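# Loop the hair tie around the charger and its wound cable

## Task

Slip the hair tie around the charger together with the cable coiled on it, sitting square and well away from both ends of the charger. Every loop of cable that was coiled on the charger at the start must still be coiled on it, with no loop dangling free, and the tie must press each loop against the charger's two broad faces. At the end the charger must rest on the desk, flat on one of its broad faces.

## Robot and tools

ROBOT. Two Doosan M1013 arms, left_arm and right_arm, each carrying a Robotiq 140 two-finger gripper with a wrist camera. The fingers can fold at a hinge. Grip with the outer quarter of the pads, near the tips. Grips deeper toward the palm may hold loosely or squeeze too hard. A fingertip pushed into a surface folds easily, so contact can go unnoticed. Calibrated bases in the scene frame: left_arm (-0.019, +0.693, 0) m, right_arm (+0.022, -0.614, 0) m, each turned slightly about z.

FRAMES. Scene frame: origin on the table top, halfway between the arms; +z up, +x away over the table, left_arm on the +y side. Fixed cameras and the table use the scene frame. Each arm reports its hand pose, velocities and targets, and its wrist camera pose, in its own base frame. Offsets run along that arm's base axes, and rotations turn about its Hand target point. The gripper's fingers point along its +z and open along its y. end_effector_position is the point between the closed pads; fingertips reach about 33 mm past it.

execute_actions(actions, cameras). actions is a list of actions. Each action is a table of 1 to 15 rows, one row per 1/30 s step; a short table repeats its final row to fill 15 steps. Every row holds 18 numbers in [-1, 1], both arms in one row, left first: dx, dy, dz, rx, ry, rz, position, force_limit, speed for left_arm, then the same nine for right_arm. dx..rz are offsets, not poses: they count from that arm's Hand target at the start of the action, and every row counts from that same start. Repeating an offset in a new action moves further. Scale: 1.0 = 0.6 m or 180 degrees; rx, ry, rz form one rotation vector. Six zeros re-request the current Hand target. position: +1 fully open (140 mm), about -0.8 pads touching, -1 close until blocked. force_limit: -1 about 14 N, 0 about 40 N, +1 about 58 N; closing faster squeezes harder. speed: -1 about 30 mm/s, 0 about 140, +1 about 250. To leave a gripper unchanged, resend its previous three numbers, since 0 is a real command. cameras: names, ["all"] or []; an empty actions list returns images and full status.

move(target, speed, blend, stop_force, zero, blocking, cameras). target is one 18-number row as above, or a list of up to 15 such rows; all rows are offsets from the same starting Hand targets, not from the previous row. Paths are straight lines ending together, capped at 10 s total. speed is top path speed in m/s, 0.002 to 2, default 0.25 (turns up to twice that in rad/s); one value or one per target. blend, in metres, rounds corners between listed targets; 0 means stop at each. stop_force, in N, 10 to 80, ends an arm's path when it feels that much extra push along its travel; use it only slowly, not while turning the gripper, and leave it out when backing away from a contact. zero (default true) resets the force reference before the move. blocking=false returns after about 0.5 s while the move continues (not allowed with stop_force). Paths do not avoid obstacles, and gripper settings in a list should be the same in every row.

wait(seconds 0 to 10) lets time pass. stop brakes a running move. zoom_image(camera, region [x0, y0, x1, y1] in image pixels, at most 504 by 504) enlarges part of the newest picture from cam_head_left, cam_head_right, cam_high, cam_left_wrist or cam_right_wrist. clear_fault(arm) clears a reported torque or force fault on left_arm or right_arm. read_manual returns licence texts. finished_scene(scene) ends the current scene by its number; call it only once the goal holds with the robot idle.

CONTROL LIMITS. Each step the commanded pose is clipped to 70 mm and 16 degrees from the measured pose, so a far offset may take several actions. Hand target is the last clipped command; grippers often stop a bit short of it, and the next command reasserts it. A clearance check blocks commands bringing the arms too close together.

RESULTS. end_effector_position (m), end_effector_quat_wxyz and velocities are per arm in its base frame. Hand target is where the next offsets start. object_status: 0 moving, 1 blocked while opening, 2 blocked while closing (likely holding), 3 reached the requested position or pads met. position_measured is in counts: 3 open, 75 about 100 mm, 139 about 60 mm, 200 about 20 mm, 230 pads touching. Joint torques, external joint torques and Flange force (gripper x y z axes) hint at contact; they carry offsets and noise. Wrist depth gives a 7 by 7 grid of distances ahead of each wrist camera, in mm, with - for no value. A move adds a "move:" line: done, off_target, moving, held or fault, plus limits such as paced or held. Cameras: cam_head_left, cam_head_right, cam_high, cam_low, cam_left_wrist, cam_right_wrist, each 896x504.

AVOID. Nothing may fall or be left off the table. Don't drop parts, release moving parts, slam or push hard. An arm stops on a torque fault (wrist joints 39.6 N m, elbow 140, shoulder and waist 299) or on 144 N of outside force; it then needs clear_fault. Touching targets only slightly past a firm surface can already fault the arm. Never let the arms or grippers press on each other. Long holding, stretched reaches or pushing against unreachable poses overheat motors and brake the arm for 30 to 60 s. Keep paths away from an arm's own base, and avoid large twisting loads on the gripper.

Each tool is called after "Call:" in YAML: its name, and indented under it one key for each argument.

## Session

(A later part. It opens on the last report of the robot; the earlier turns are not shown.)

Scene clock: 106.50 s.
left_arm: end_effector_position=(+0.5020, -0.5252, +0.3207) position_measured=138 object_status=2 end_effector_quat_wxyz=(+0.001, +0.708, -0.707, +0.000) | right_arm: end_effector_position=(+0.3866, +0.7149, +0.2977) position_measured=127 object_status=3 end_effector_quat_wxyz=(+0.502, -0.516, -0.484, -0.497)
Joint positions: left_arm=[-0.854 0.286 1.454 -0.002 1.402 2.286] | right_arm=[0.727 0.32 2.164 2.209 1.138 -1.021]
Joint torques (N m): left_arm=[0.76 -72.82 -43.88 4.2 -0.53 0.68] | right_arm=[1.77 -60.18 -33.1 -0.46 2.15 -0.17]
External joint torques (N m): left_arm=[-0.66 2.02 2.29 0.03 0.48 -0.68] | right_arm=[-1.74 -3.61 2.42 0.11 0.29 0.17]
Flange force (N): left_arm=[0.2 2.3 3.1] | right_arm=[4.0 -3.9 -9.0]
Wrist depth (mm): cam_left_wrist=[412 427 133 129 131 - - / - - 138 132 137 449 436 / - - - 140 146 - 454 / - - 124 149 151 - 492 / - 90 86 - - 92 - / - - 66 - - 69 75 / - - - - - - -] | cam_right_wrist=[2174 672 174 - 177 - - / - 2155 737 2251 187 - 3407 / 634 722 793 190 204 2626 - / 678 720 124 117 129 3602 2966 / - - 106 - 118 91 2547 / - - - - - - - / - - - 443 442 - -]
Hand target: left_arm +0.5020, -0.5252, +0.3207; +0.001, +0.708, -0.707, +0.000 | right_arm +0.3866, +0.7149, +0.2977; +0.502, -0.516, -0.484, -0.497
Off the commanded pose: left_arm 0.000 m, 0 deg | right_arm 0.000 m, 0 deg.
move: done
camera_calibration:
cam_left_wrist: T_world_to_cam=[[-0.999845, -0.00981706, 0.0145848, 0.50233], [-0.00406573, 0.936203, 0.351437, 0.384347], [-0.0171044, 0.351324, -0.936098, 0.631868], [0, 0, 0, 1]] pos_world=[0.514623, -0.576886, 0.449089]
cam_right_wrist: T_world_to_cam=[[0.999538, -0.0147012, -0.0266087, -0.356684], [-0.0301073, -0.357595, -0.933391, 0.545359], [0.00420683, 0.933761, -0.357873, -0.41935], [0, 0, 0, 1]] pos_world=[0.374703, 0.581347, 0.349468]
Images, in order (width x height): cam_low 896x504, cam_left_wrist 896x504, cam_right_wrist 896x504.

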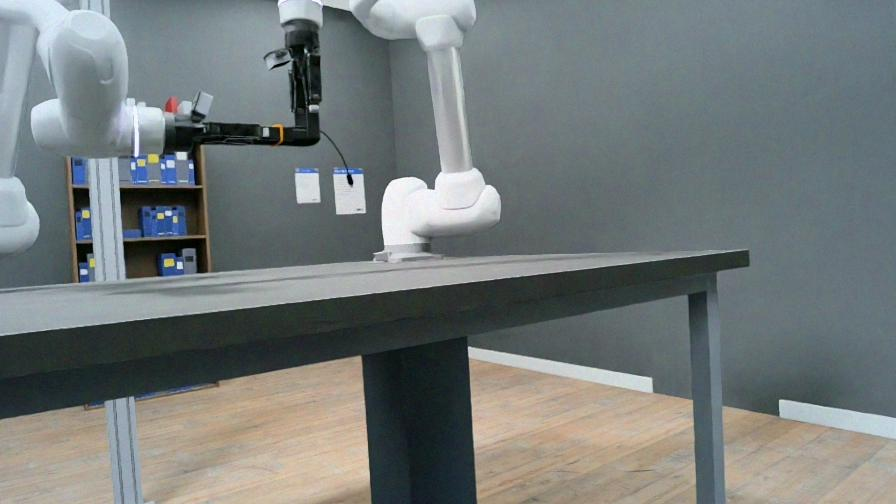

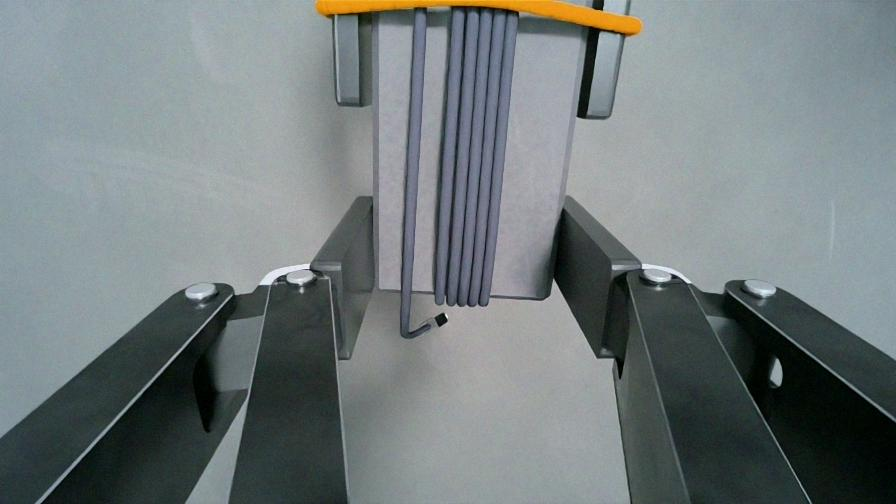

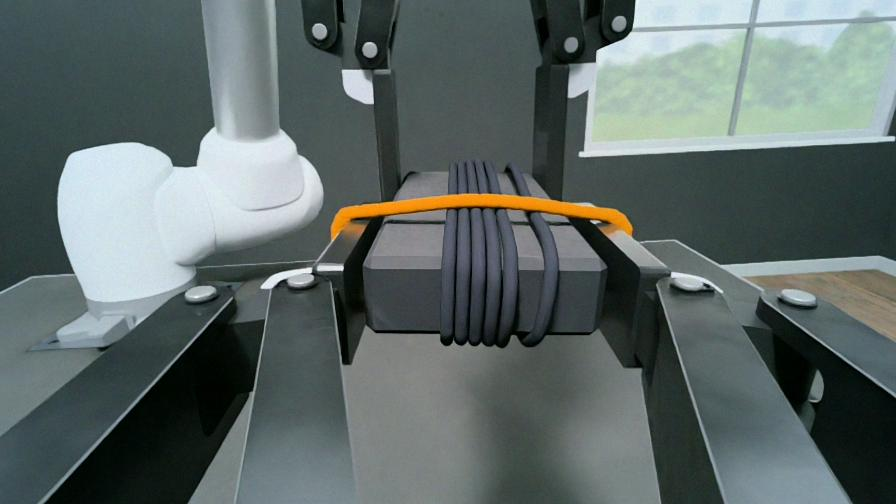

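Call:
move:
  target:
    - [0,0,0,0,0,0,-1,0,-1,0.003,0.001,0,0,0,0,0.02,1,-1]
    - [0,0,0,0,0,0,-1,0,-1,0.004,0.021,0,0,0,0,0.02,1,-1]
    - [0,0,0,0,0,0,-1,0,-1,0.004,0.021,0,0,0,0,-1,-0.4,-1]
  speed: 0.05

Call:
wait:
  seconds: 0.8
  cameras: ["cam_right_wrist","cam_left_wrist","cam_low"]

Scene clock: 108.73 s.
left_arm: end_effector_position=(+0.5022, -0.5251, +0.3208) position_measured=138 object_status=2 end_effector_quat_wxyz=(+0.001, +0.708, -0.707, +0.000) | right_arm: end_effector_position=(+0.3888, +0.7276, +0.2977) position_measured=137 object_status=2 end_effector_quat_wxyz=(+0.502, -0.516, -0.485, -0.497)
Joint positions: left_arm=[-0.854 0.286 1.454 -0.002 1.402 2.286] | right_arm=[0.742 0.333 2.144 2.22 1.127 -1.02]
Joint torques (N m): left_arm=[-26.73 -75.45 -40.15 -8.66 3.15 1.27] | right_arm=[-17.04 -55.41 -48.4 8.95 -4.51 -0.11]
External joint torques (N m): left_arm=[26.4 4.67 -1.54 12.89 -3.2 -1.27] | right_arm=[17.02 -9.85 17.53 -9.33 6.95 0.11]
Flange force (N): left_arm=[-16.1 -32.4 4.5] | right_arm=[3.6 -36.4 -27.3]
Wrist depth (mm): cam_left_wrist=[- 417 132 128 129 410 - / 443 421 142 135 137 - 451 / 452 466 - 142 146 456 472 / - 485 124 149 149 493 493 / - 90 87 - - 92 - / - - 66 - - 69 75 / - - - - - - -] | cam_right_wrist=[2272 665 163 - 167 - - / - 716 173 - - - - / 635 718 769 153 - - - / 629 706 - - 114 - 2292 / - - - 103 100 89 2424 / - - - - - - - / - - - - - - -]
Hand target: left_arm +0.5020, -0.5252, +0.3207; +0.001, +0.708, -0.707, +0.000 | right_arm +0.3890, +0.7275, +0.2977; +0.502, -0.516, -0.484, -0.497
Off the commanded pose: left_arm 0.000 m, 0 deg | right_arm 0.000 m, 0 deg.
move: done

Scene clock: 109.53 s.
left_arm: end_effector_position=(+0.5020, -0.5252, +0.3208) position_measured=138 object_status=2 end_effector_quat_wxyz=(+0.001, +0.708, -0.707, +0.000) | right_arm: end_effector_position=(+0.3890, +0.7275, +0.2977) position_measured=137 object_status=2 end_effector_quat_wxyz=(+0.502, -0.516, -0.484, -0.497)
Joint positions: left_arm=[-0.854 0.286 1.454 -0.002 1.402 2.286] | right_arm=[0.742 0.333 2.144 2.22 1.126 -1.02]
Joint torques (N m): left_arm=[-29.59 -75.6 -39.47 -10.23 3.83 1.24] | right_arm=[-19.69 -54.66 -50.1 10.14 -5.33 -0.08]
External joint torques (N m): left_arm=[29.55 4.98 -1.94 14.44 -3.87 -1.24] | right_arm=[19.69 -10.53 19.13 -10.53 7.77 0.08]
Flange force (N): left_arm=[-18.3 -36.4 5.1] | right_arm=[3.5 -40.4 -28.7]
Wrist depth (mm): cam_left_wrist=[- - - 127 130 429 - / - 444 433 134 139 447 - / - - - 142 146 457 - / - - 121 147 153 495 - / - 90 87 526 - 92 - / - - 66 - - 69 75 / - - - - - - -] | cam_right_wrist=[2424 2356 163 - 166 2137 - / - 2356 172 - 2379 - - / 630 718 762 - 200 - - / 632 706 - 112 114 - 3038 / - - - 102 104 89 2448 / - - - 519 514 - - / - - - 458 - - -]
Hand target: left_arm +0.5020, -0.5252, +0.3207; +0.001, +0.708, -0.707, +0.000 | right_arm +0.3890, +0.7275, +0.2977; +0.502, -0.516, -0.484, -0.497
Tool commands: left_gripper/position=-1.0 left_gripper/force_limit=+0.0 left_gripper/speed=-1.0 right_gripper/position=-1.0 right_gripper/force_limit=-0.4 right_gripper/speed=-1.0
Off the commanded pose: left_arm 0.000 m, 0 deg | right_arm 0.000 m, 0 deg.
wait: 0.80 s; at rest by 0.17 s
camera_calibration:
cam_left_wrist: T_world_to_cam=[[-0.999845, -0.00981706, 0.0145848, 0.50233], [-0.00406573, 0.936203, 0.351437, 0.384347], [-0.0171044, 0.351324, -0.936098, 0.631868], [0, 0, 0, 1]] pos_world=[0.514623, -0.576886, 0.449089]
cam_right_wrist: T_world_to_cam=[[0.999538, -0.0147012, -0.0266087, -0.358898], [-0.0301073, -0.357595, -0.933391, 0.549937], [0.00420683, 0.933761, -0.357873, -0.431126], [0, 0, 0, 1]] pos_world=[0.377103, 0.593947, 0.349468]
Images, in order (width x height): cam_low 896x504, cam_left_wrist 896x504, cam_right_wrist 896x504.

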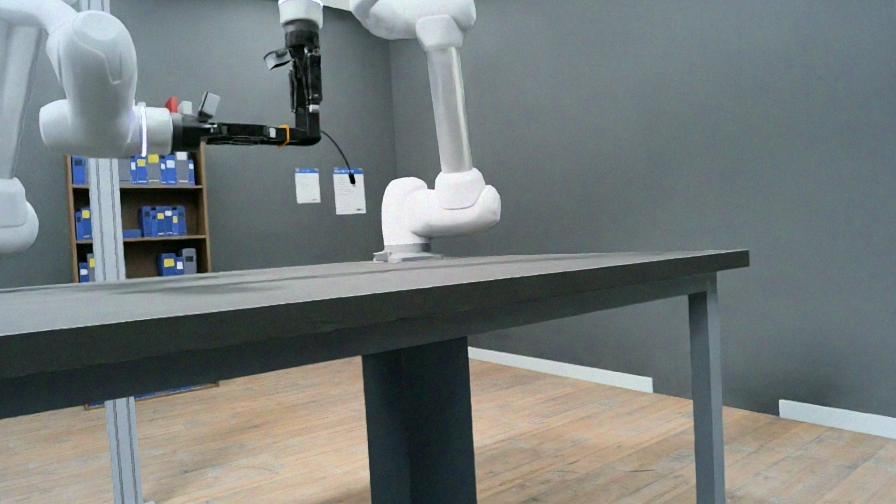

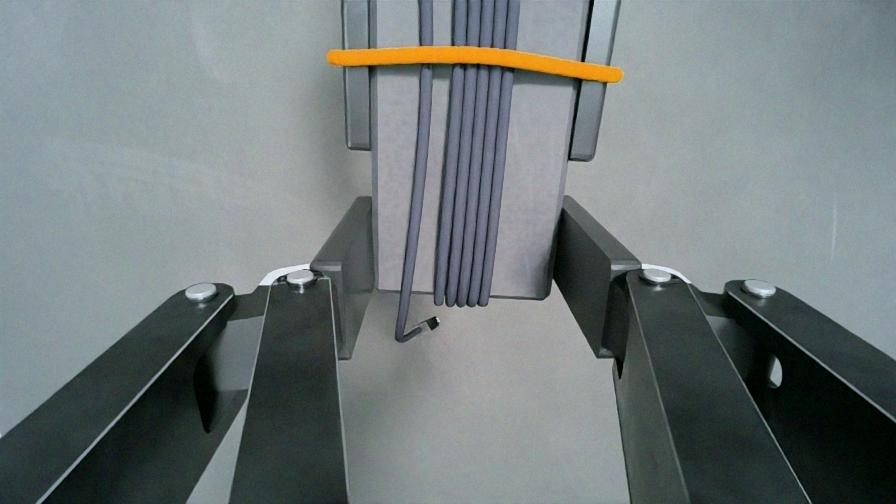

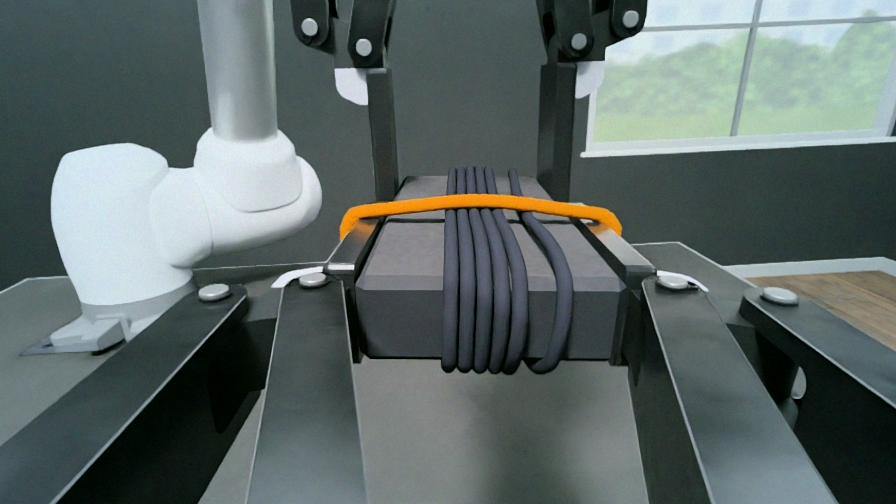

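Call:
move:
  target: [0,0,0,0,0,0,-1,0,-1,-0.003,0,0,0,0,0,-1,-0.4,-1]
  speed: 0.01

Call:
move:
  target:
    - [0,0,0,0,0,0,0.3,-1,-1,0,0,0,0,0,0,-1,-0.4,-1]
    - [0,0,0.233,0,0,0,0.3,-1,-1,0,0,0,0,0,0,-1,-0.4,-1]
    - [-0.287,0.042,0.232,0,-0.5,0,0.3,-1,-1,0,0,0,0,0,0,-1,-0.4,-1]
    - [-0.263,-0.0922,-0.0395,0,-0.5,0,0.0,-1,0,0,0,0,0,0,0,-1,-0.4,-1]
  speed: 0.3
  blend: [0,0.03,0.03,0]
  cameras: ["cam_right_wrist","cam_left_wrist","cam_head_left","cam_low"]

Scene clock: 111.13 s.
left_arm: end_effector_position=(+0.5019, -0.5252, +0.3207) position_measured=138 object_status=2 end_effector_quat_wxyz=(+0.001, +0.708, -0.707, +0.000) | right_arm: end_effector_position=(+0.3873, +0.7275, +0.2977) position_measured=137 object_status=2 end_effector_quat_wxyz=(+0.502, -0.516, -0.484, -0.497)
Joint positions: left_arm=[-0.855 0.286 1.454 -0.002 1.402 2.286] | right_arm=[0.744 0.331 2.147 2.222 1.126 -1.022]
Joint torques (N m): left_arm=[-14.75 -72.34 -45.97 -3.05 -1.89 0.88] | right_arm=[-0.9 -58.82 -42.05 2.71 -0.09 -0.17]
External joint torques (N m): left_arm=[14.9 1.5 4.48 7.28 1.86 -0.88] | right_arm=[0.99 -6.39 11.19 -3.11 2.54 0.17]
Flange force (N): left_arm=[-17.1 -10.4 3.7] | right_arm=[3.0 -15.2 -25.7]
Wrist depth (mm): cam_left_wrist=[410 431 132 127 130 420 428 / 428 434 431 133 137 412 - / - - - 141 146 - - / 489 - 124 150 151 - - / - 90 86 527 - 92 - / - - 66 - - 69 75 / - - - - - - -] | cam_right_wrist=[- 652 163 - 166 - - / - 733 173 2193 200 - 3407 / 637 716 771 - 182 - - / 638 702 - 118 115 - 3192 / - - - 103 104 89 - / - - - 521 - - - / - - - 456 - - -]
Hand target: left_arm +0.5020, -0.5252, +0.3207; +0.001, +0.708, -0.707, +0.000 | right_arm +0.3872, +0.7275, +0.2977; +0.502, -0.516, -0.484, -0.497
Off the commanded pose: left_arm 0.000 m, 0 deg | right_arm 0.000 m, 0 deg.
move: done

Scene clock: 117.07 s.
left_arm: end_effector_position=(+0.3442, -0.5805, +0.2970) position_measured=129 object_status=3 end_effector_quat_wxyz=(+0.499, -0.501, +0.500, -0.500) | right_arm: end_effector_position=(+0.3872, +0.7275, +0.2977) position_measured=137 object_status=2 end_effector_quat_wxyz=(+0.502, -0.516, -0.484, -0.497)
Joint positions: left_arm=[-1.61 0.372 2.084 1.54 1.594 0.684] | right_arm=[0.744 0.331 2.147 2.222 1.126 -1.022]
Joint torques (N m): left_arm=[1.69 -67.66 -29.69 2.34 2.27 0.62] | right_arm=[1.21 -64.58 -34.79 0.01 3.22 -0.2]
External joint torques (N m): left_arm=[-1.57 0.11 -0.18 -0.51 -0.12 -0.66] | right_arm=[-1.22 -0.61 3.79 -0.4 -0.77 0.2]
Flange force (N): left_arm=[-0.2 1.4 -3.3] | right_arm=[0.5 -3.3 -7.1]
Wrist depth (mm): cam_left_wrist=[2999 - 3189 207 3110 507 345 / 2210 3359 - 226 2399 - 348 / - - - 257 2032 - - / 2446 3359 113 283 143 - - / - 88 101 - 125 92 - / - - - 3817 - 69 74 / - - - - - - 70] | cam_right_wrist=[- 499 - 2084 2119 - - / 2898 559 - - - 2424 2335 / 624 600 642 176 - 2932 2771 / 660 650 - 128 115 - 2448 / - - - - 103 89 2448 / - - - - - - - / - - - 449 - - -]
Hand target: left_arm +0.3442, -0.5805, +0.2970; +0.499, -0.501, +0.500, -0.500 | right_arm +0.3872, +0.7275, +0.2977; +0.502, -0.516, -0.484, -0.497
Off the commanded pose: left_arm 0.000 m, 0 deg | right_arm 0.000 m, 0 deg.
move: done
camera_calibration:
cam_left_wrist: T_world_to_cam=[[-0.0145848, -0.00981706, -0.999845, 0.306518], [-0.351437, 0.936203, -0.00406573, 0.668992], [0.936098, 0.351324, -0.0171044, 0.0252843], [0, 0, 0, 1]] pos_world=[0.215911, -0.632186, 0.309623]
cam_right_wrist: T_world_to_cam=[[0.999538, -0.0147012, -0.0266087, -0.357099], [-0.0301073, -0.357595, -0.933391, 0.549883], [0.00420683, 0.933761, -0.357873, -0.431118], [0, 0, 0, 1]] pos_world=[0.375303, 0.593947, 0.349468]
Images, in order (width x height): cam_head_left 896x504, cam_low 896x504, cam_left_wrist 896x504, cam_right_wrist 896x504.

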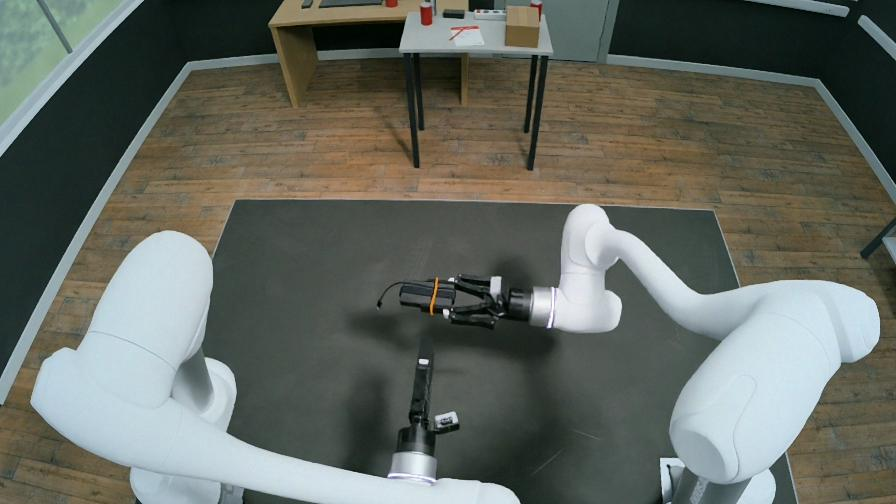

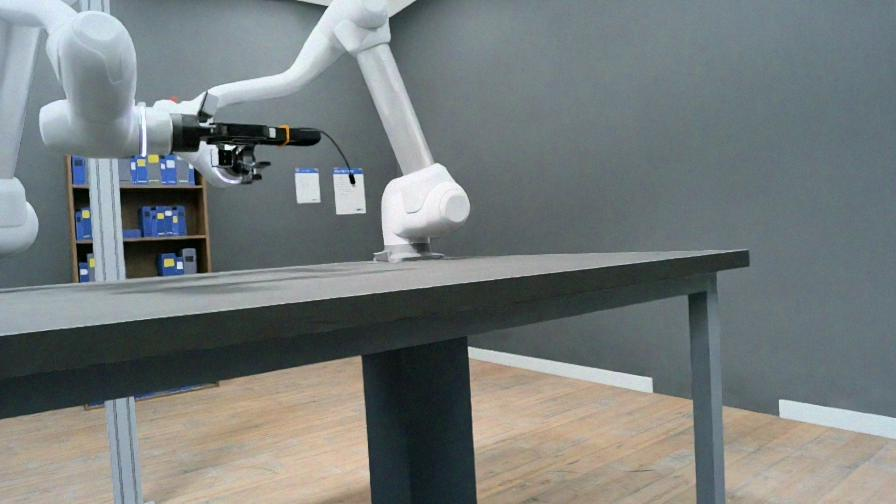

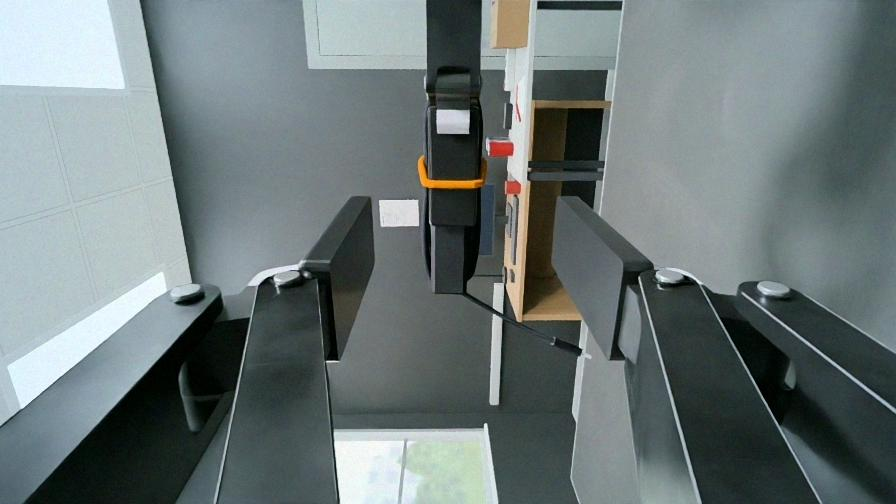

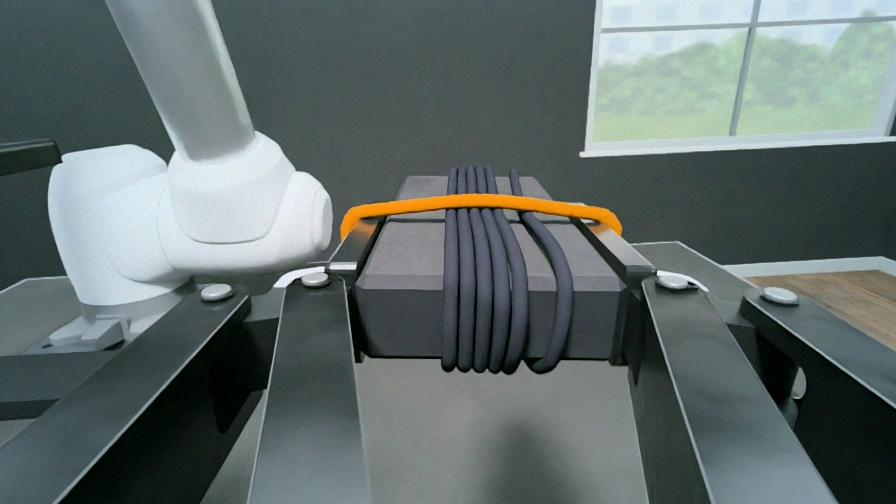

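Call:
move:
  target:
    - [0.238,0.006,0,0,0,0,0.0,-0.6,-1,0,0,0,0,0,0,-1,-0.4,-1]
    - [0.238,0.006,0,0,0,0,-1,0.6,-1,0,0,0,0,0,0,-1,-0.4,-1]
  speed: 0.12

Call:
wait:
  seconds: 0.8
  cameras: ["cam_right_wrist","cam_left_wrist"]

Call:
zoom_image:
  camera: "cam_right_wrist"
  region: [320, 120, 640, 420]

Scene clock: 120.63 s.
left_arm: end_effector_position=(+0.4870, -0.5769, +0.2971) position_measured=183 object_status=0 end_effector_quat_wxyz=(+0.499, -0.501, +0.500, -0.500) | right_arm: end_effector_position=(+0.3872, +0.7275, +0.2976) position_measured=137 object_status=2 end_effector_quat_wxyz=(+0.502, -0.516, -0.484, -0.497)
Joint positions: left_arm=[-1.367 0.391 2.052 1.728 1.438 0.687] | right_arm=[0.744 0.332 2.147 2.222 1.126 -1.022]
Joint torques (N m): left_arm=[2.5 -57.19 -21 -3.18 -3.08 0.76] | right_arm=[1.28 -80.41 -46.45 3.01 9.37 -0.11]
External joint torques (N m): left_arm=[-2.43 -13.34 -10.02 4.49 5.22 -0.8] | right_arm=[-1.29 15.24 15.65 -3.4 -6.93 0.11]
Flange force (N): left_arm=[2.8 -19.2 -3.0] | right_arm=[-19.8 -2.8 -7.1]
Wrist depth (mm): cam_left_wrist=[2494 - - - 3149 598 364 / 2446 - - - 3189 - 382 / - - - 107 2422 - 362 / - - 102 112 116 - 349 / 2191 - 92 123 86 86 362 / - - 66 141 - - - / - - - 153 - - -] | cam_right_wrist=[- 541 - - - - - / 119 122 2496 2496 2496 2379 - / 627 129 129 130 2401 - - / - 674 - 114 115 2521 2682 / 137 - - 103 104 89 2424 / - - - - - - - / - - - 440 - - -]
Hand target: left_arm +0.4870, -0.5769, +0.2970; +0.499, -0.501, +0.500, -0.500 | right_arm +0.3872, +0.7275, +0.2977; +0.502, -0.516, -0.484, -0.497
Off the commanded pose: left_arm 0.000 m, 0 deg | right_arm 0.000 m, 0 deg.
move: done

Scene clock: 121.43 s.
left_arm: end_effector_position=(+0.4870, -0.5769, +0.2970) position_measured=183 object_status=2 end_effector_quat_wxyz=(+0.499, -0.501, +0.500, -0.500) | right_arm: end_effector_position=(+0.3872, +0.7275, +0.2977) position_measured=137 object_status=2 end_effector_quat_wxyz=(+0.502, -0.516, -0.484, -0.497)
Joint positions: left_arm=[-1.367 0.391 2.052 1.727 1.438 0.687] | right_arm=[0.744 0.331 2.147 2.222 1.126 -1.022]
Joint torques (N m): left_arm=[2.34 -56.35 -20.23 -3.53 -3.44 0.74] | right_arm=[1.13 -81.45 -47.69 3.34 9.71 -0.07]
External joint torques (N m): left_arm=[-2.28 -14.09 -10.63 4.84 5.58 -0.79] | right_arm=[-1.14 16.31 16.75 -3.73 -7.26 0.07]
Flange force (N): left_arm=[3.0 -20.4 -2.7] | right_arm=[-21.4 -3.1 -7.5]
Wrist depth (mm): cam_left_wrist=[- - - - 2964 - 335 / - - - - 2831 617 - / 2494 - - 107 3315 - - / 2290 - - 112 117 - 381 / 2311 - 92 123 86 86 381 / - - 66 141 - - - / - - - - - - -] | cam_right_wrist=[- 543 - - - - - / 120 122 - 2335 - - - / 626 129 128 129 2472 - 2379 / - 674 - 113 110 - 2833 / 137 - - 103 103 89 2401 / - - - 505 - - - / - - - 443 - - -]
Hand target: left_arm +0.4870, -0.5769, +0.2970; +0.499, -0.501, +0.500, -0.500 | right_arm +0.3872, +0.7275, +0.2977; +0.502, -0.516, -0.484, -0.497
Tool commands: left_gripper/position=-1.0 left_gripper/force_limit=+0.6 left_gripper/speed=-1.0 right_gripper/position=-1.0 right_gripper/force_limit=-0.4 right_gripper/speed=-1.0
Off the commanded pose: left_arm 0.000 m, 0 deg | right_arm 0.000 m, 0 deg.
wait: 0.80 s; at rest by 0.17 s
camera_calibration:
cam_left_wrist: T_world_to_cam=[[-0.0145848, -0.00981706, -0.999845, 0.308636], [-0.351437, 0.936203, -0.00406573, 0.715807], [0.936098, 0.351324, -0.0171044, -0.109655], [0, 0, 0, 1]] pos_world=[0.358711, -0.628586, 0.309623]
cam_right_wrist: T_world_to_cam=[[0.999538, -0.0147037, -0.0266084, -0.357097], [-0.0301083, -0.357683, -0.933358, 0.549923], [0.00420645, 0.933727, -0.35796, -0.431067], [0, 0, 0, 1]] pos_world=[0.375303, 0.593947, 0.349468]
Images, in order (width x height): cam_left_wrist 896x504, cam_right_wrist 896x504.

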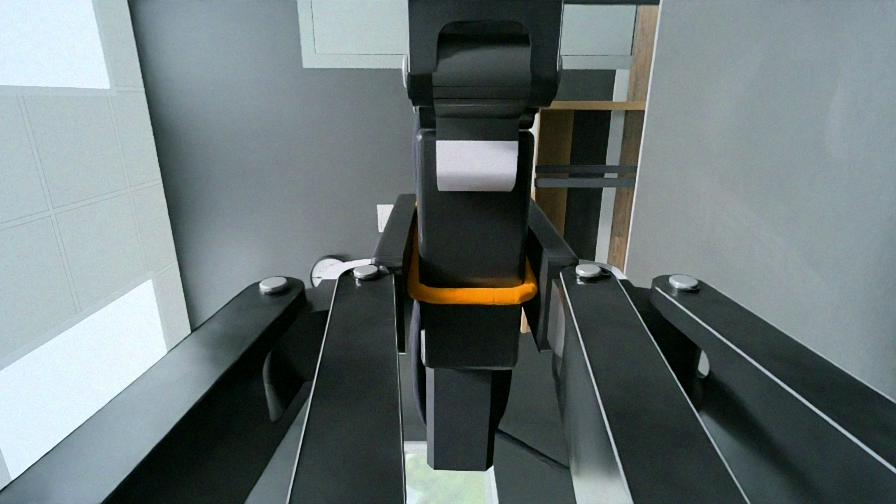

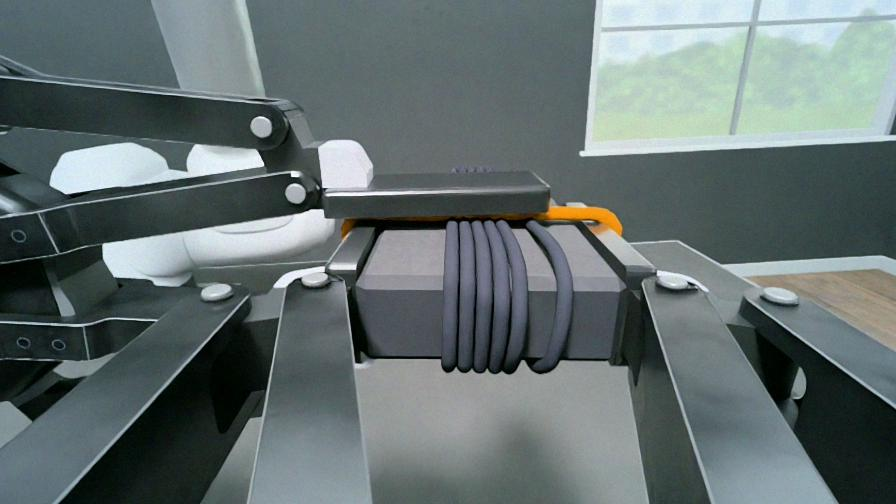

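Scaled by 1.575 from the camera's 896x504 image, which has a finer 1280x720 frame.

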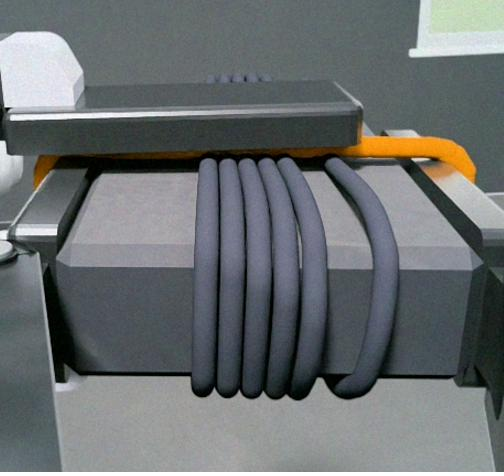

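Call:
move:
  target:
    - [0,0,0,0,0,0,-1,0.6,-1,0,0,0,0,0,0,-0.01,-0.4,-1]
    - [0,0,0,0,0,0,-1,0.6,-1,-0.0015,-0.045,0,0,0,0,-0.01,-0.4,-1]
  speed: 0.03
  cameras: ["cam_left_wrist","cam_right_wrist","cam_low"]

Call:
zoom_image:
  camera: "cam_right_wrist"
  region: [320, 120, 640, 420]

Call:
zoom_image:
  camera: "cam_left_wrist"
  region: [350, 150, 600, 400]

Scene clock: 123.50 s.
left_arm: end_effector_position=(+0.4870, -0.5769, +0.2970) position_measured=183 object_status=2 end_effector_quat_wxyz=(+0.499, -0.501, +0.500, -0.500) | right_arm: end_effector_position=(+0.3863, +0.7006, +0.2977) position_measured=131 object_status=3 end_effector_quat_wxyz=(+0.502, -0.516, -0.484, -0.497)
Joint positions: left_arm=[-1.367 0.391 2.052 1.728 1.438 0.687] | right_arm=[0.707 0.308 2.184 2.192 1.152 -1.019]
Joint torques (N m): left_arm=[4.55 -72.09 -29.82 1.09 3.66 0.67] | right_arm=[0.82 -61.01 -31.86 -0.5 2.89 -0.14]
External joint torques (N m): left_arm=[-4.53 1.58 -1.06 0.22 -1.51 -0.71] | right_arm=[-0.82 -1.22 1.31 0.21 -0.45 0.14]
Flange force (N): left_arm=[4.5 2.7 -4.5] | right_arm=[1.8 -2.1 -3.3]
Wrist depth (mm): cam_left_wrist=[2311 2470 - 88 3149 508 416 / - - - 99 3110 542 - / - - - 106 2446 518 330 / - 3548 107 109 118 - - / - 86 92 129 86 86 - / - - 66 - - - - / - - - - - - -] | cam_right_wrist=[- 563 - - - - - / - 146 153 - 2050 2521 - / 164 155 154 155 - - 2771 / 158 667 189 123 126 2932 2379 / - - - - 118 89 2448 / - - - - - - - / - - - 430 - - -]
Hand target: left_arm +0.4870, -0.5769, +0.2970; +0.499, -0.501, +0.500, -0.500 | right_arm +0.3863, +0.7005, +0.2977; +0.502, -0.516, -0.484, -0.497
Off the commanded pose: left_arm 0.000 m, 0 deg | right_arm 0.000 m, 0 deg.
move: done
camera_calibration:
cam_left_wrist: T_world_to_cam=[[-0.0144918, -0.00978035, -0.999847, 0.308627], [-0.351437, 0.936203, -0.00406405, 0.715806], [0.936099, 0.351324, -0.0170045, -0.109686], [0, 0, 0, 1]] pos_world=[0.35871, -0.628586, 0.309623]
cam_right_wrist: T_world_to_cam=[[0.999538, -0.0147012, -0.0266087, -0.356596], [-0.0301073, -0.357595, -0.933391, 0.5402], [0.00420683, 0.933761, -0.357873, -0.405903], [0, 0, 0, 1]] pos_world=[0.374403, 0.566947, 0.349468]
Images, in order (width x height): cam_low 896x504, cam_left_wrist 896x504, cam_right_wrist 896x504.

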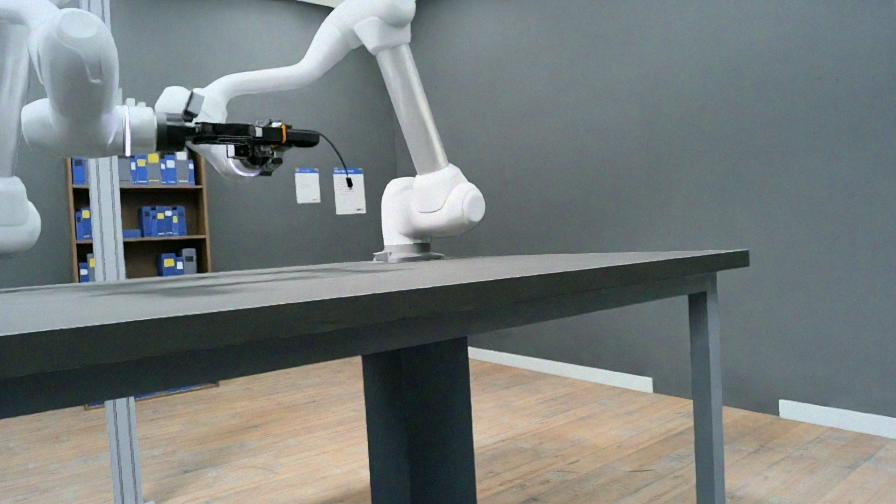

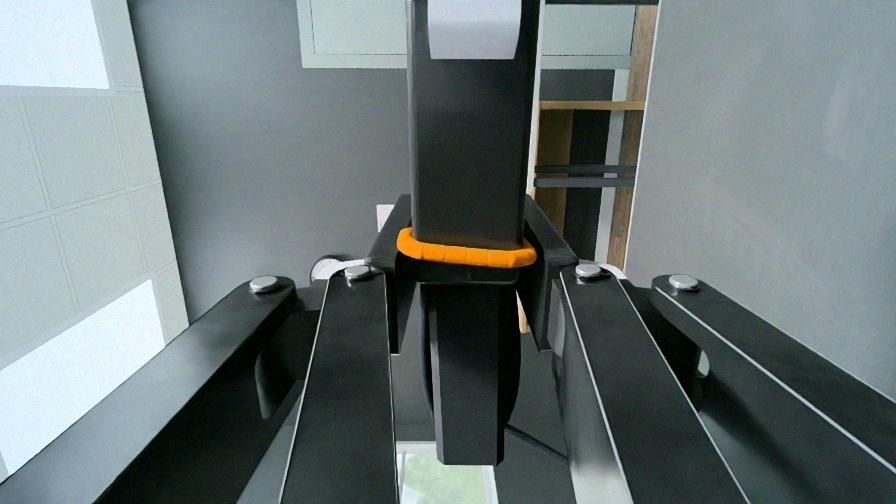

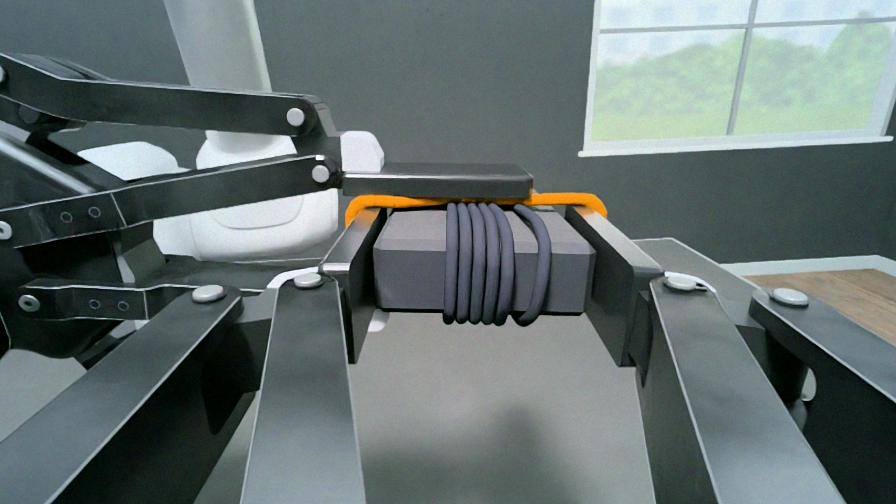

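Scaled by 1.575 from the camera's 896x504 image, which has a finer 1280x720 frame.

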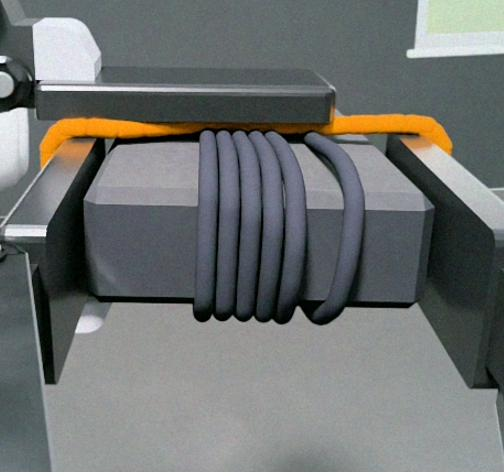

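Scaled by 2.016 from the camera's 896x504 image, which has a finer 1280x720 frame.

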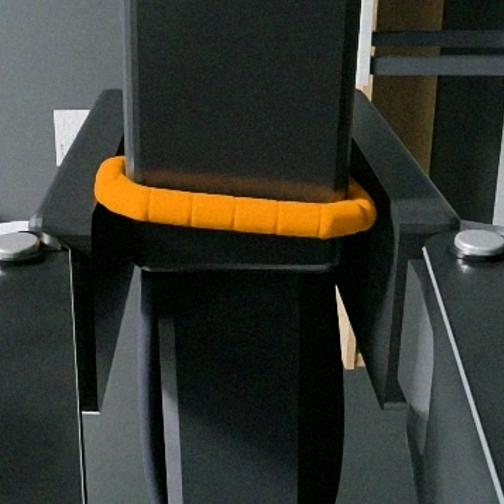

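Call:
move:
  target:
    - [0,0,0,0,0,0,-1,0.6,-1,0,0,0,0,0,0,-1,-0.3,-1]
    - [0,0,0,0,0,0,-0.1,0.6,-1,0,0,0,0,0,0,-1,-0.3,-1]
    - [0,0.05,0,0,0,0,-0.1,0.6,-1,0,0,0,0,0,0,-1,-0.3,-1]
    - [0,0.05,0,0,0,0,-1,0.6,-1,0,0,0,0,0,0,-1,-0.3,-1]
  speed: 0.06

Call:
wait:
  seconds: 0.7

Call:
move:
  target:
    - [0,0,0,0,0,0,-1,0.6,-1,0,0,0,0,0,0,-0.01,-0.3,-1]
    - [0,0,0,0,0,0,-1,0.6,-1,0.001,0.03,0,0,0,0,-0.01,-0.3,-1]
  speed: 0.03
  cameras: ["cam_left_wrist","cam_right_wrist","cam_low"]

Call:
zoom_image:
  camera: "cam_right_wrist"
  region: [320, 120, 640, 420]

Call:
zoom_image:
  camera: "cam_left_wrist"
  region: [350, 150, 600, 400]

Scene clock: 128.80 s.
left_arm: end_effector_position=(+0.4870, -0.5469, +0.2970) position_measured=190 object_status=0 end_effector_quat_wxyz=(+0.499, -0.501, +0.500, -0.500) | right_arm: end_effector_position=(+0.3864, +0.7005, +0.2978) position_measured=137 object_status=2 end_effector_quat_wxyz=(+0.502, -0.516, -0.484, -0.497)
Joint positions: left_arm=[-1.356 0.357 2.108 1.739 1.435 0.664] | right_arm=[0.707 0.308 2.184 2.192 1.152 -1.019]
Joint torques (N m): left_arm=[2.52 -68.78 -31.79 3.02 3.62 0.88] | right_arm=[2.76 -58.3 -30.95 -1.06 2 0.25]
External joint torques (N m): left_arm=[-2.62 2.21 1.43 -1.77 -1.43 -0.93] | right_arm=[-2.79 -3.86 0.63 0.78 0.43 -0.25]
Flange force (N): left_arm=[0.7 4.8 -5.3] | right_arm=[4.1 -1.8 -7.6]
Wrist depth (mm): cam_left_wrist=[2494 3189 3230 95 3230 548 - / - - - 100 3315 - 359 / 2470 - - 115 3110 476 - / - - - 122 130 534 - / 2082 - 92 134 86 82 362 / - - 66 - - - - / - - - - - - -] | cam_right_wrist=[2067 572 - - 2067 - - / 176 175 178 - - - - / 180 198 185 185 - 2898 2654 / 188 193 199 127 115 3551 2335 / - - - 131 123 89 2448 / - - - - - - - / - - - - - - -]
Hand target: left_arm +0.4870, -0.5469, +0.2970; +0.499, -0.501, +0.500, -0.500 | right_arm +0.3863, +0.7005, +0.2977; +0.502, -0.516, -0.484, -0.497
Off the commanded pose: left_arm 0.000 m, 0 deg | right_arm 0.000 m, 0 deg.
move: done

Scene clock: 129.50 s.
left_arm: end_effector_position=(+0.4870, -0.5469, +0.2971) position_measured=190 object_status=2 end_effector_quat_wxyz=(+0.499, -0.501, +0.500, -0.500) | right_arm: end_effector_position=(+0.3863, +0.7005, +0.2977) position_measured=137 object_status=2 end_effector_quat_wxyz=(+0.502, -0.516, -0.484, -0.497)
Joint positions: left_arm=[-1.356 0.357 2.107 1.739 1.435 0.664] | right_arm=[0.707 0.308 2.184 2.192 1.152 -1.019]
Joint torques (N m): left_arm=[2.77 -69.24 -32.37 3.25 3.82 0.86] | right_arm=[3.15 -58.03 -30.36 -1.35 1.87 0.24]
External joint torques (N m): left_arm=[-2.98 2.87 2.1 -1.99 -1.65 -0.91] | right_arm=[-3.14 -4.37 -0.22 1.07 0.57 -0.25]
Flange force (N): left_arm=[0.4 5.9 -6.2] | right_arm=[5.0 -1.0 -7.2]
Wrist depth (mm): cam_left_wrist=[- - - 95 3110 - 337 / 2624 - - 100 3189 - 379 / 2311 3760 - 115 3359 583 - / 2446 2210 - 122 130 526 366 / 3035 - 92 133 86 86 347 / - - 66 - - - - / - - - - - - -] | cam_right_wrist=[- 572 - - - - - / 176 174 184 - - - - / 179 191 184 184 - - - / 188 193 198 128 116 - 2771 / - - - - 129 89 2379 / - - - - - - - / - - - 431 - - -]
Hand target: left_arm +0.4870, -0.5469, +0.2970; +0.499, -0.501, +0.500, -0.500 | right_arm +0.3863, +0.7005, +0.2977; +0.502, -0.516, -0.484, -0.497
Tool commands: left_gripper/position=-1.0 left_gripper/force_limit=+0.6 left_gripper/speed=-1.0 right_gripper/position=-1.0 right_gripper/force_limit=-0.3 right_gripper/speed=-1.0
Off the commanded pose: left_arm 0.000 m, 0 deg | right_arm 0.000 m, 0 deg.
wait: 0.70 s; at rest by 0.17 s

Scene clock: 130.87 s.
left_arm: end_effector_position=(+0.4870, -0.5469, +0.2970) position_measured=190 object_status=2 end_effector_quat_wxyz=(+0.499, -0.501, +0.500, -0.500) | right_arm: end_effector_position=(+0.3869, +0.7185, +0.2977) position_measured=131 object_status=3 end_effector_quat_wxyz=(+0.502, -0.516, -0.484, -0.497)
Joint positions: left_arm=[-1.356 0.357 2.107 1.739 1.435 0.664] | right_arm=[0.732 0.324 2.159 2.212 1.135 -1.021]
Joint torques (N m): left_arm=[1.53 -68.05 -31.44 2.45 3.06 0.59] | right_arm=[1.28 -61.2 -33.06 -0.34 2.42 -0.2]
External joint torques (N m): left_arm=[-1.52 1.47 1.17 -1.21 -0.88 -0.64] | right_arm=[-1.42 -2.84 2.45 -0.01 0.02 0.2]
Flange force (N): left_arm=[0.0 3.4 -3.4] | right_arm=[3.3 -3.5 -7.8]
Wrist depth (mm): cam_left_wrist=[- - - 94 3072 - - / 3315 3072 - 100 3876 - 332 / 3149 - - 107 3936 - 323 / 2249 - - 120 121 459 360 / 2249 - 92 134 87 82 338 / - - 66 69 - - - / - - - - - - -] | cam_right_wrist=[- 555 - - - - - / 156 161 160 - - - - / 164 642 168 168 - - - / 170 182 184 - 110 3275 2771 / 180 - - 107 110 89 2448 / - - - 509 - - - / - - - 458 - - -]
Hand target: left_arm +0.4870, -0.5469, +0.2970; +0.499, -0.501, +0.500, -0.500 | right_arm +0.3869, +0.7185, +0.2977; +0.502, -0.516, -0.484, -0.497
Off the commanded pose: left_arm 0.000 m, 0 deg | right_arm 0.000 m, 0 deg.
move: done
camera_calibration:
cam_left_wrist: T_world_to_cam=[[-0.0145848, -0.00981706, -0.999845, 0.30893], [-0.351437, 0.936203, -0.00406573, 0.687721], [0.936098, 0.351324, -0.0171044, -0.120195], [0, 0, 0, 1]] pos_world=[0.358711, -0.598586, 0.309623]
cam_right_wrist: T_world_to_cam=[[0.999538, -0.0147012, -0.0266087, -0.356931], [-0.0301073, -0.357595, -0.933391, 0.546655], [0.00420683, 0.933761, -0.357873, -0.422713], [0, 0, 0, 1]] pos_world=[0.375003, 0.584947, 0.349468]
Images, in order (width x height): cam_low 896x504, cam_left_wrist 896x504, cam_right_wrist 896x504.

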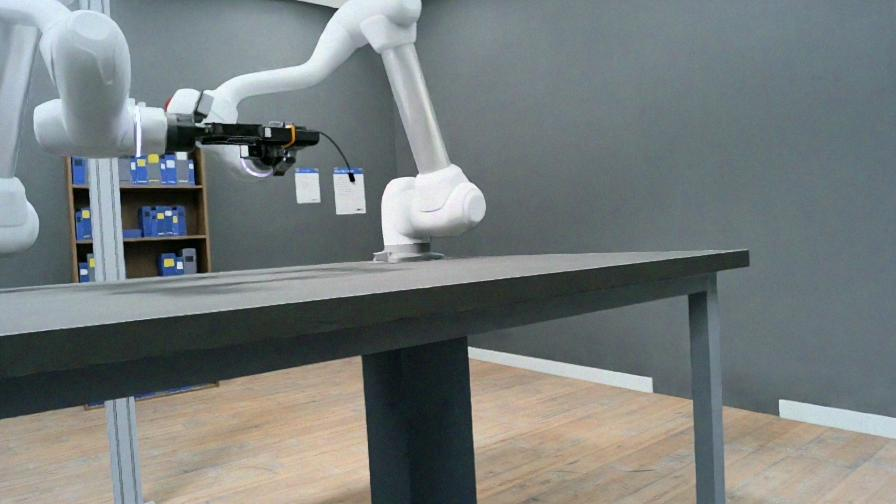

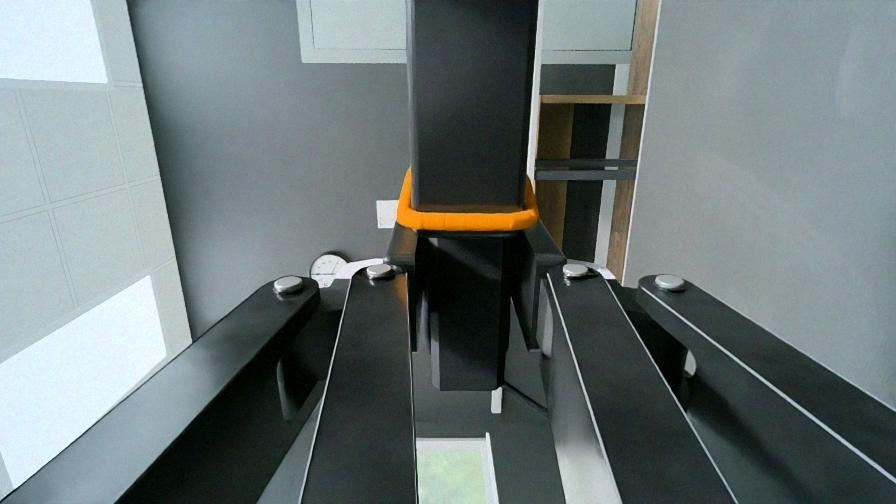

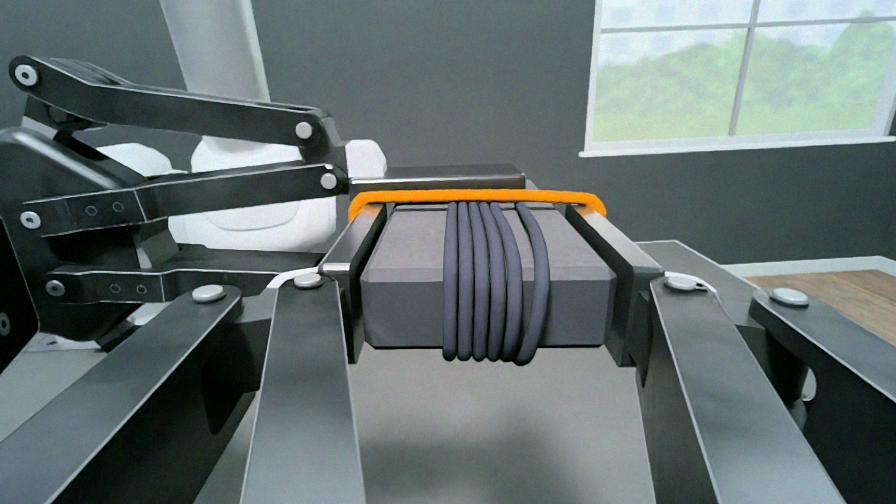

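Scaled by 1.575 from the camera's 896x504 image, which has a finer 1280x720 frame.

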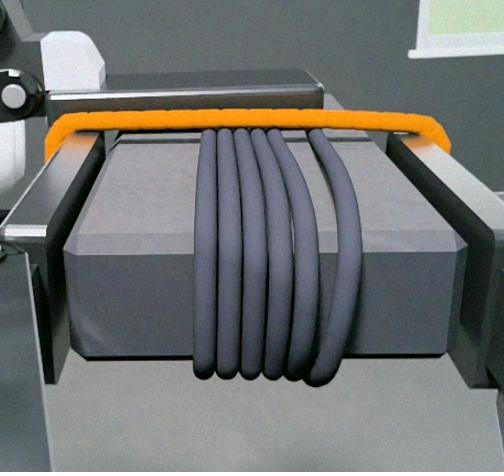

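Scaled by 2.016 from the camera's 896x504 image, which has a finer 1280x720 frame.

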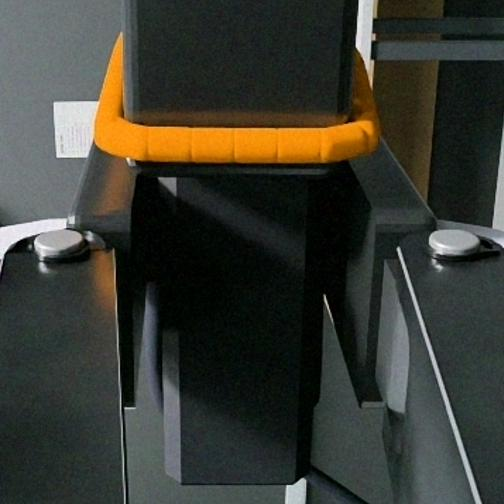

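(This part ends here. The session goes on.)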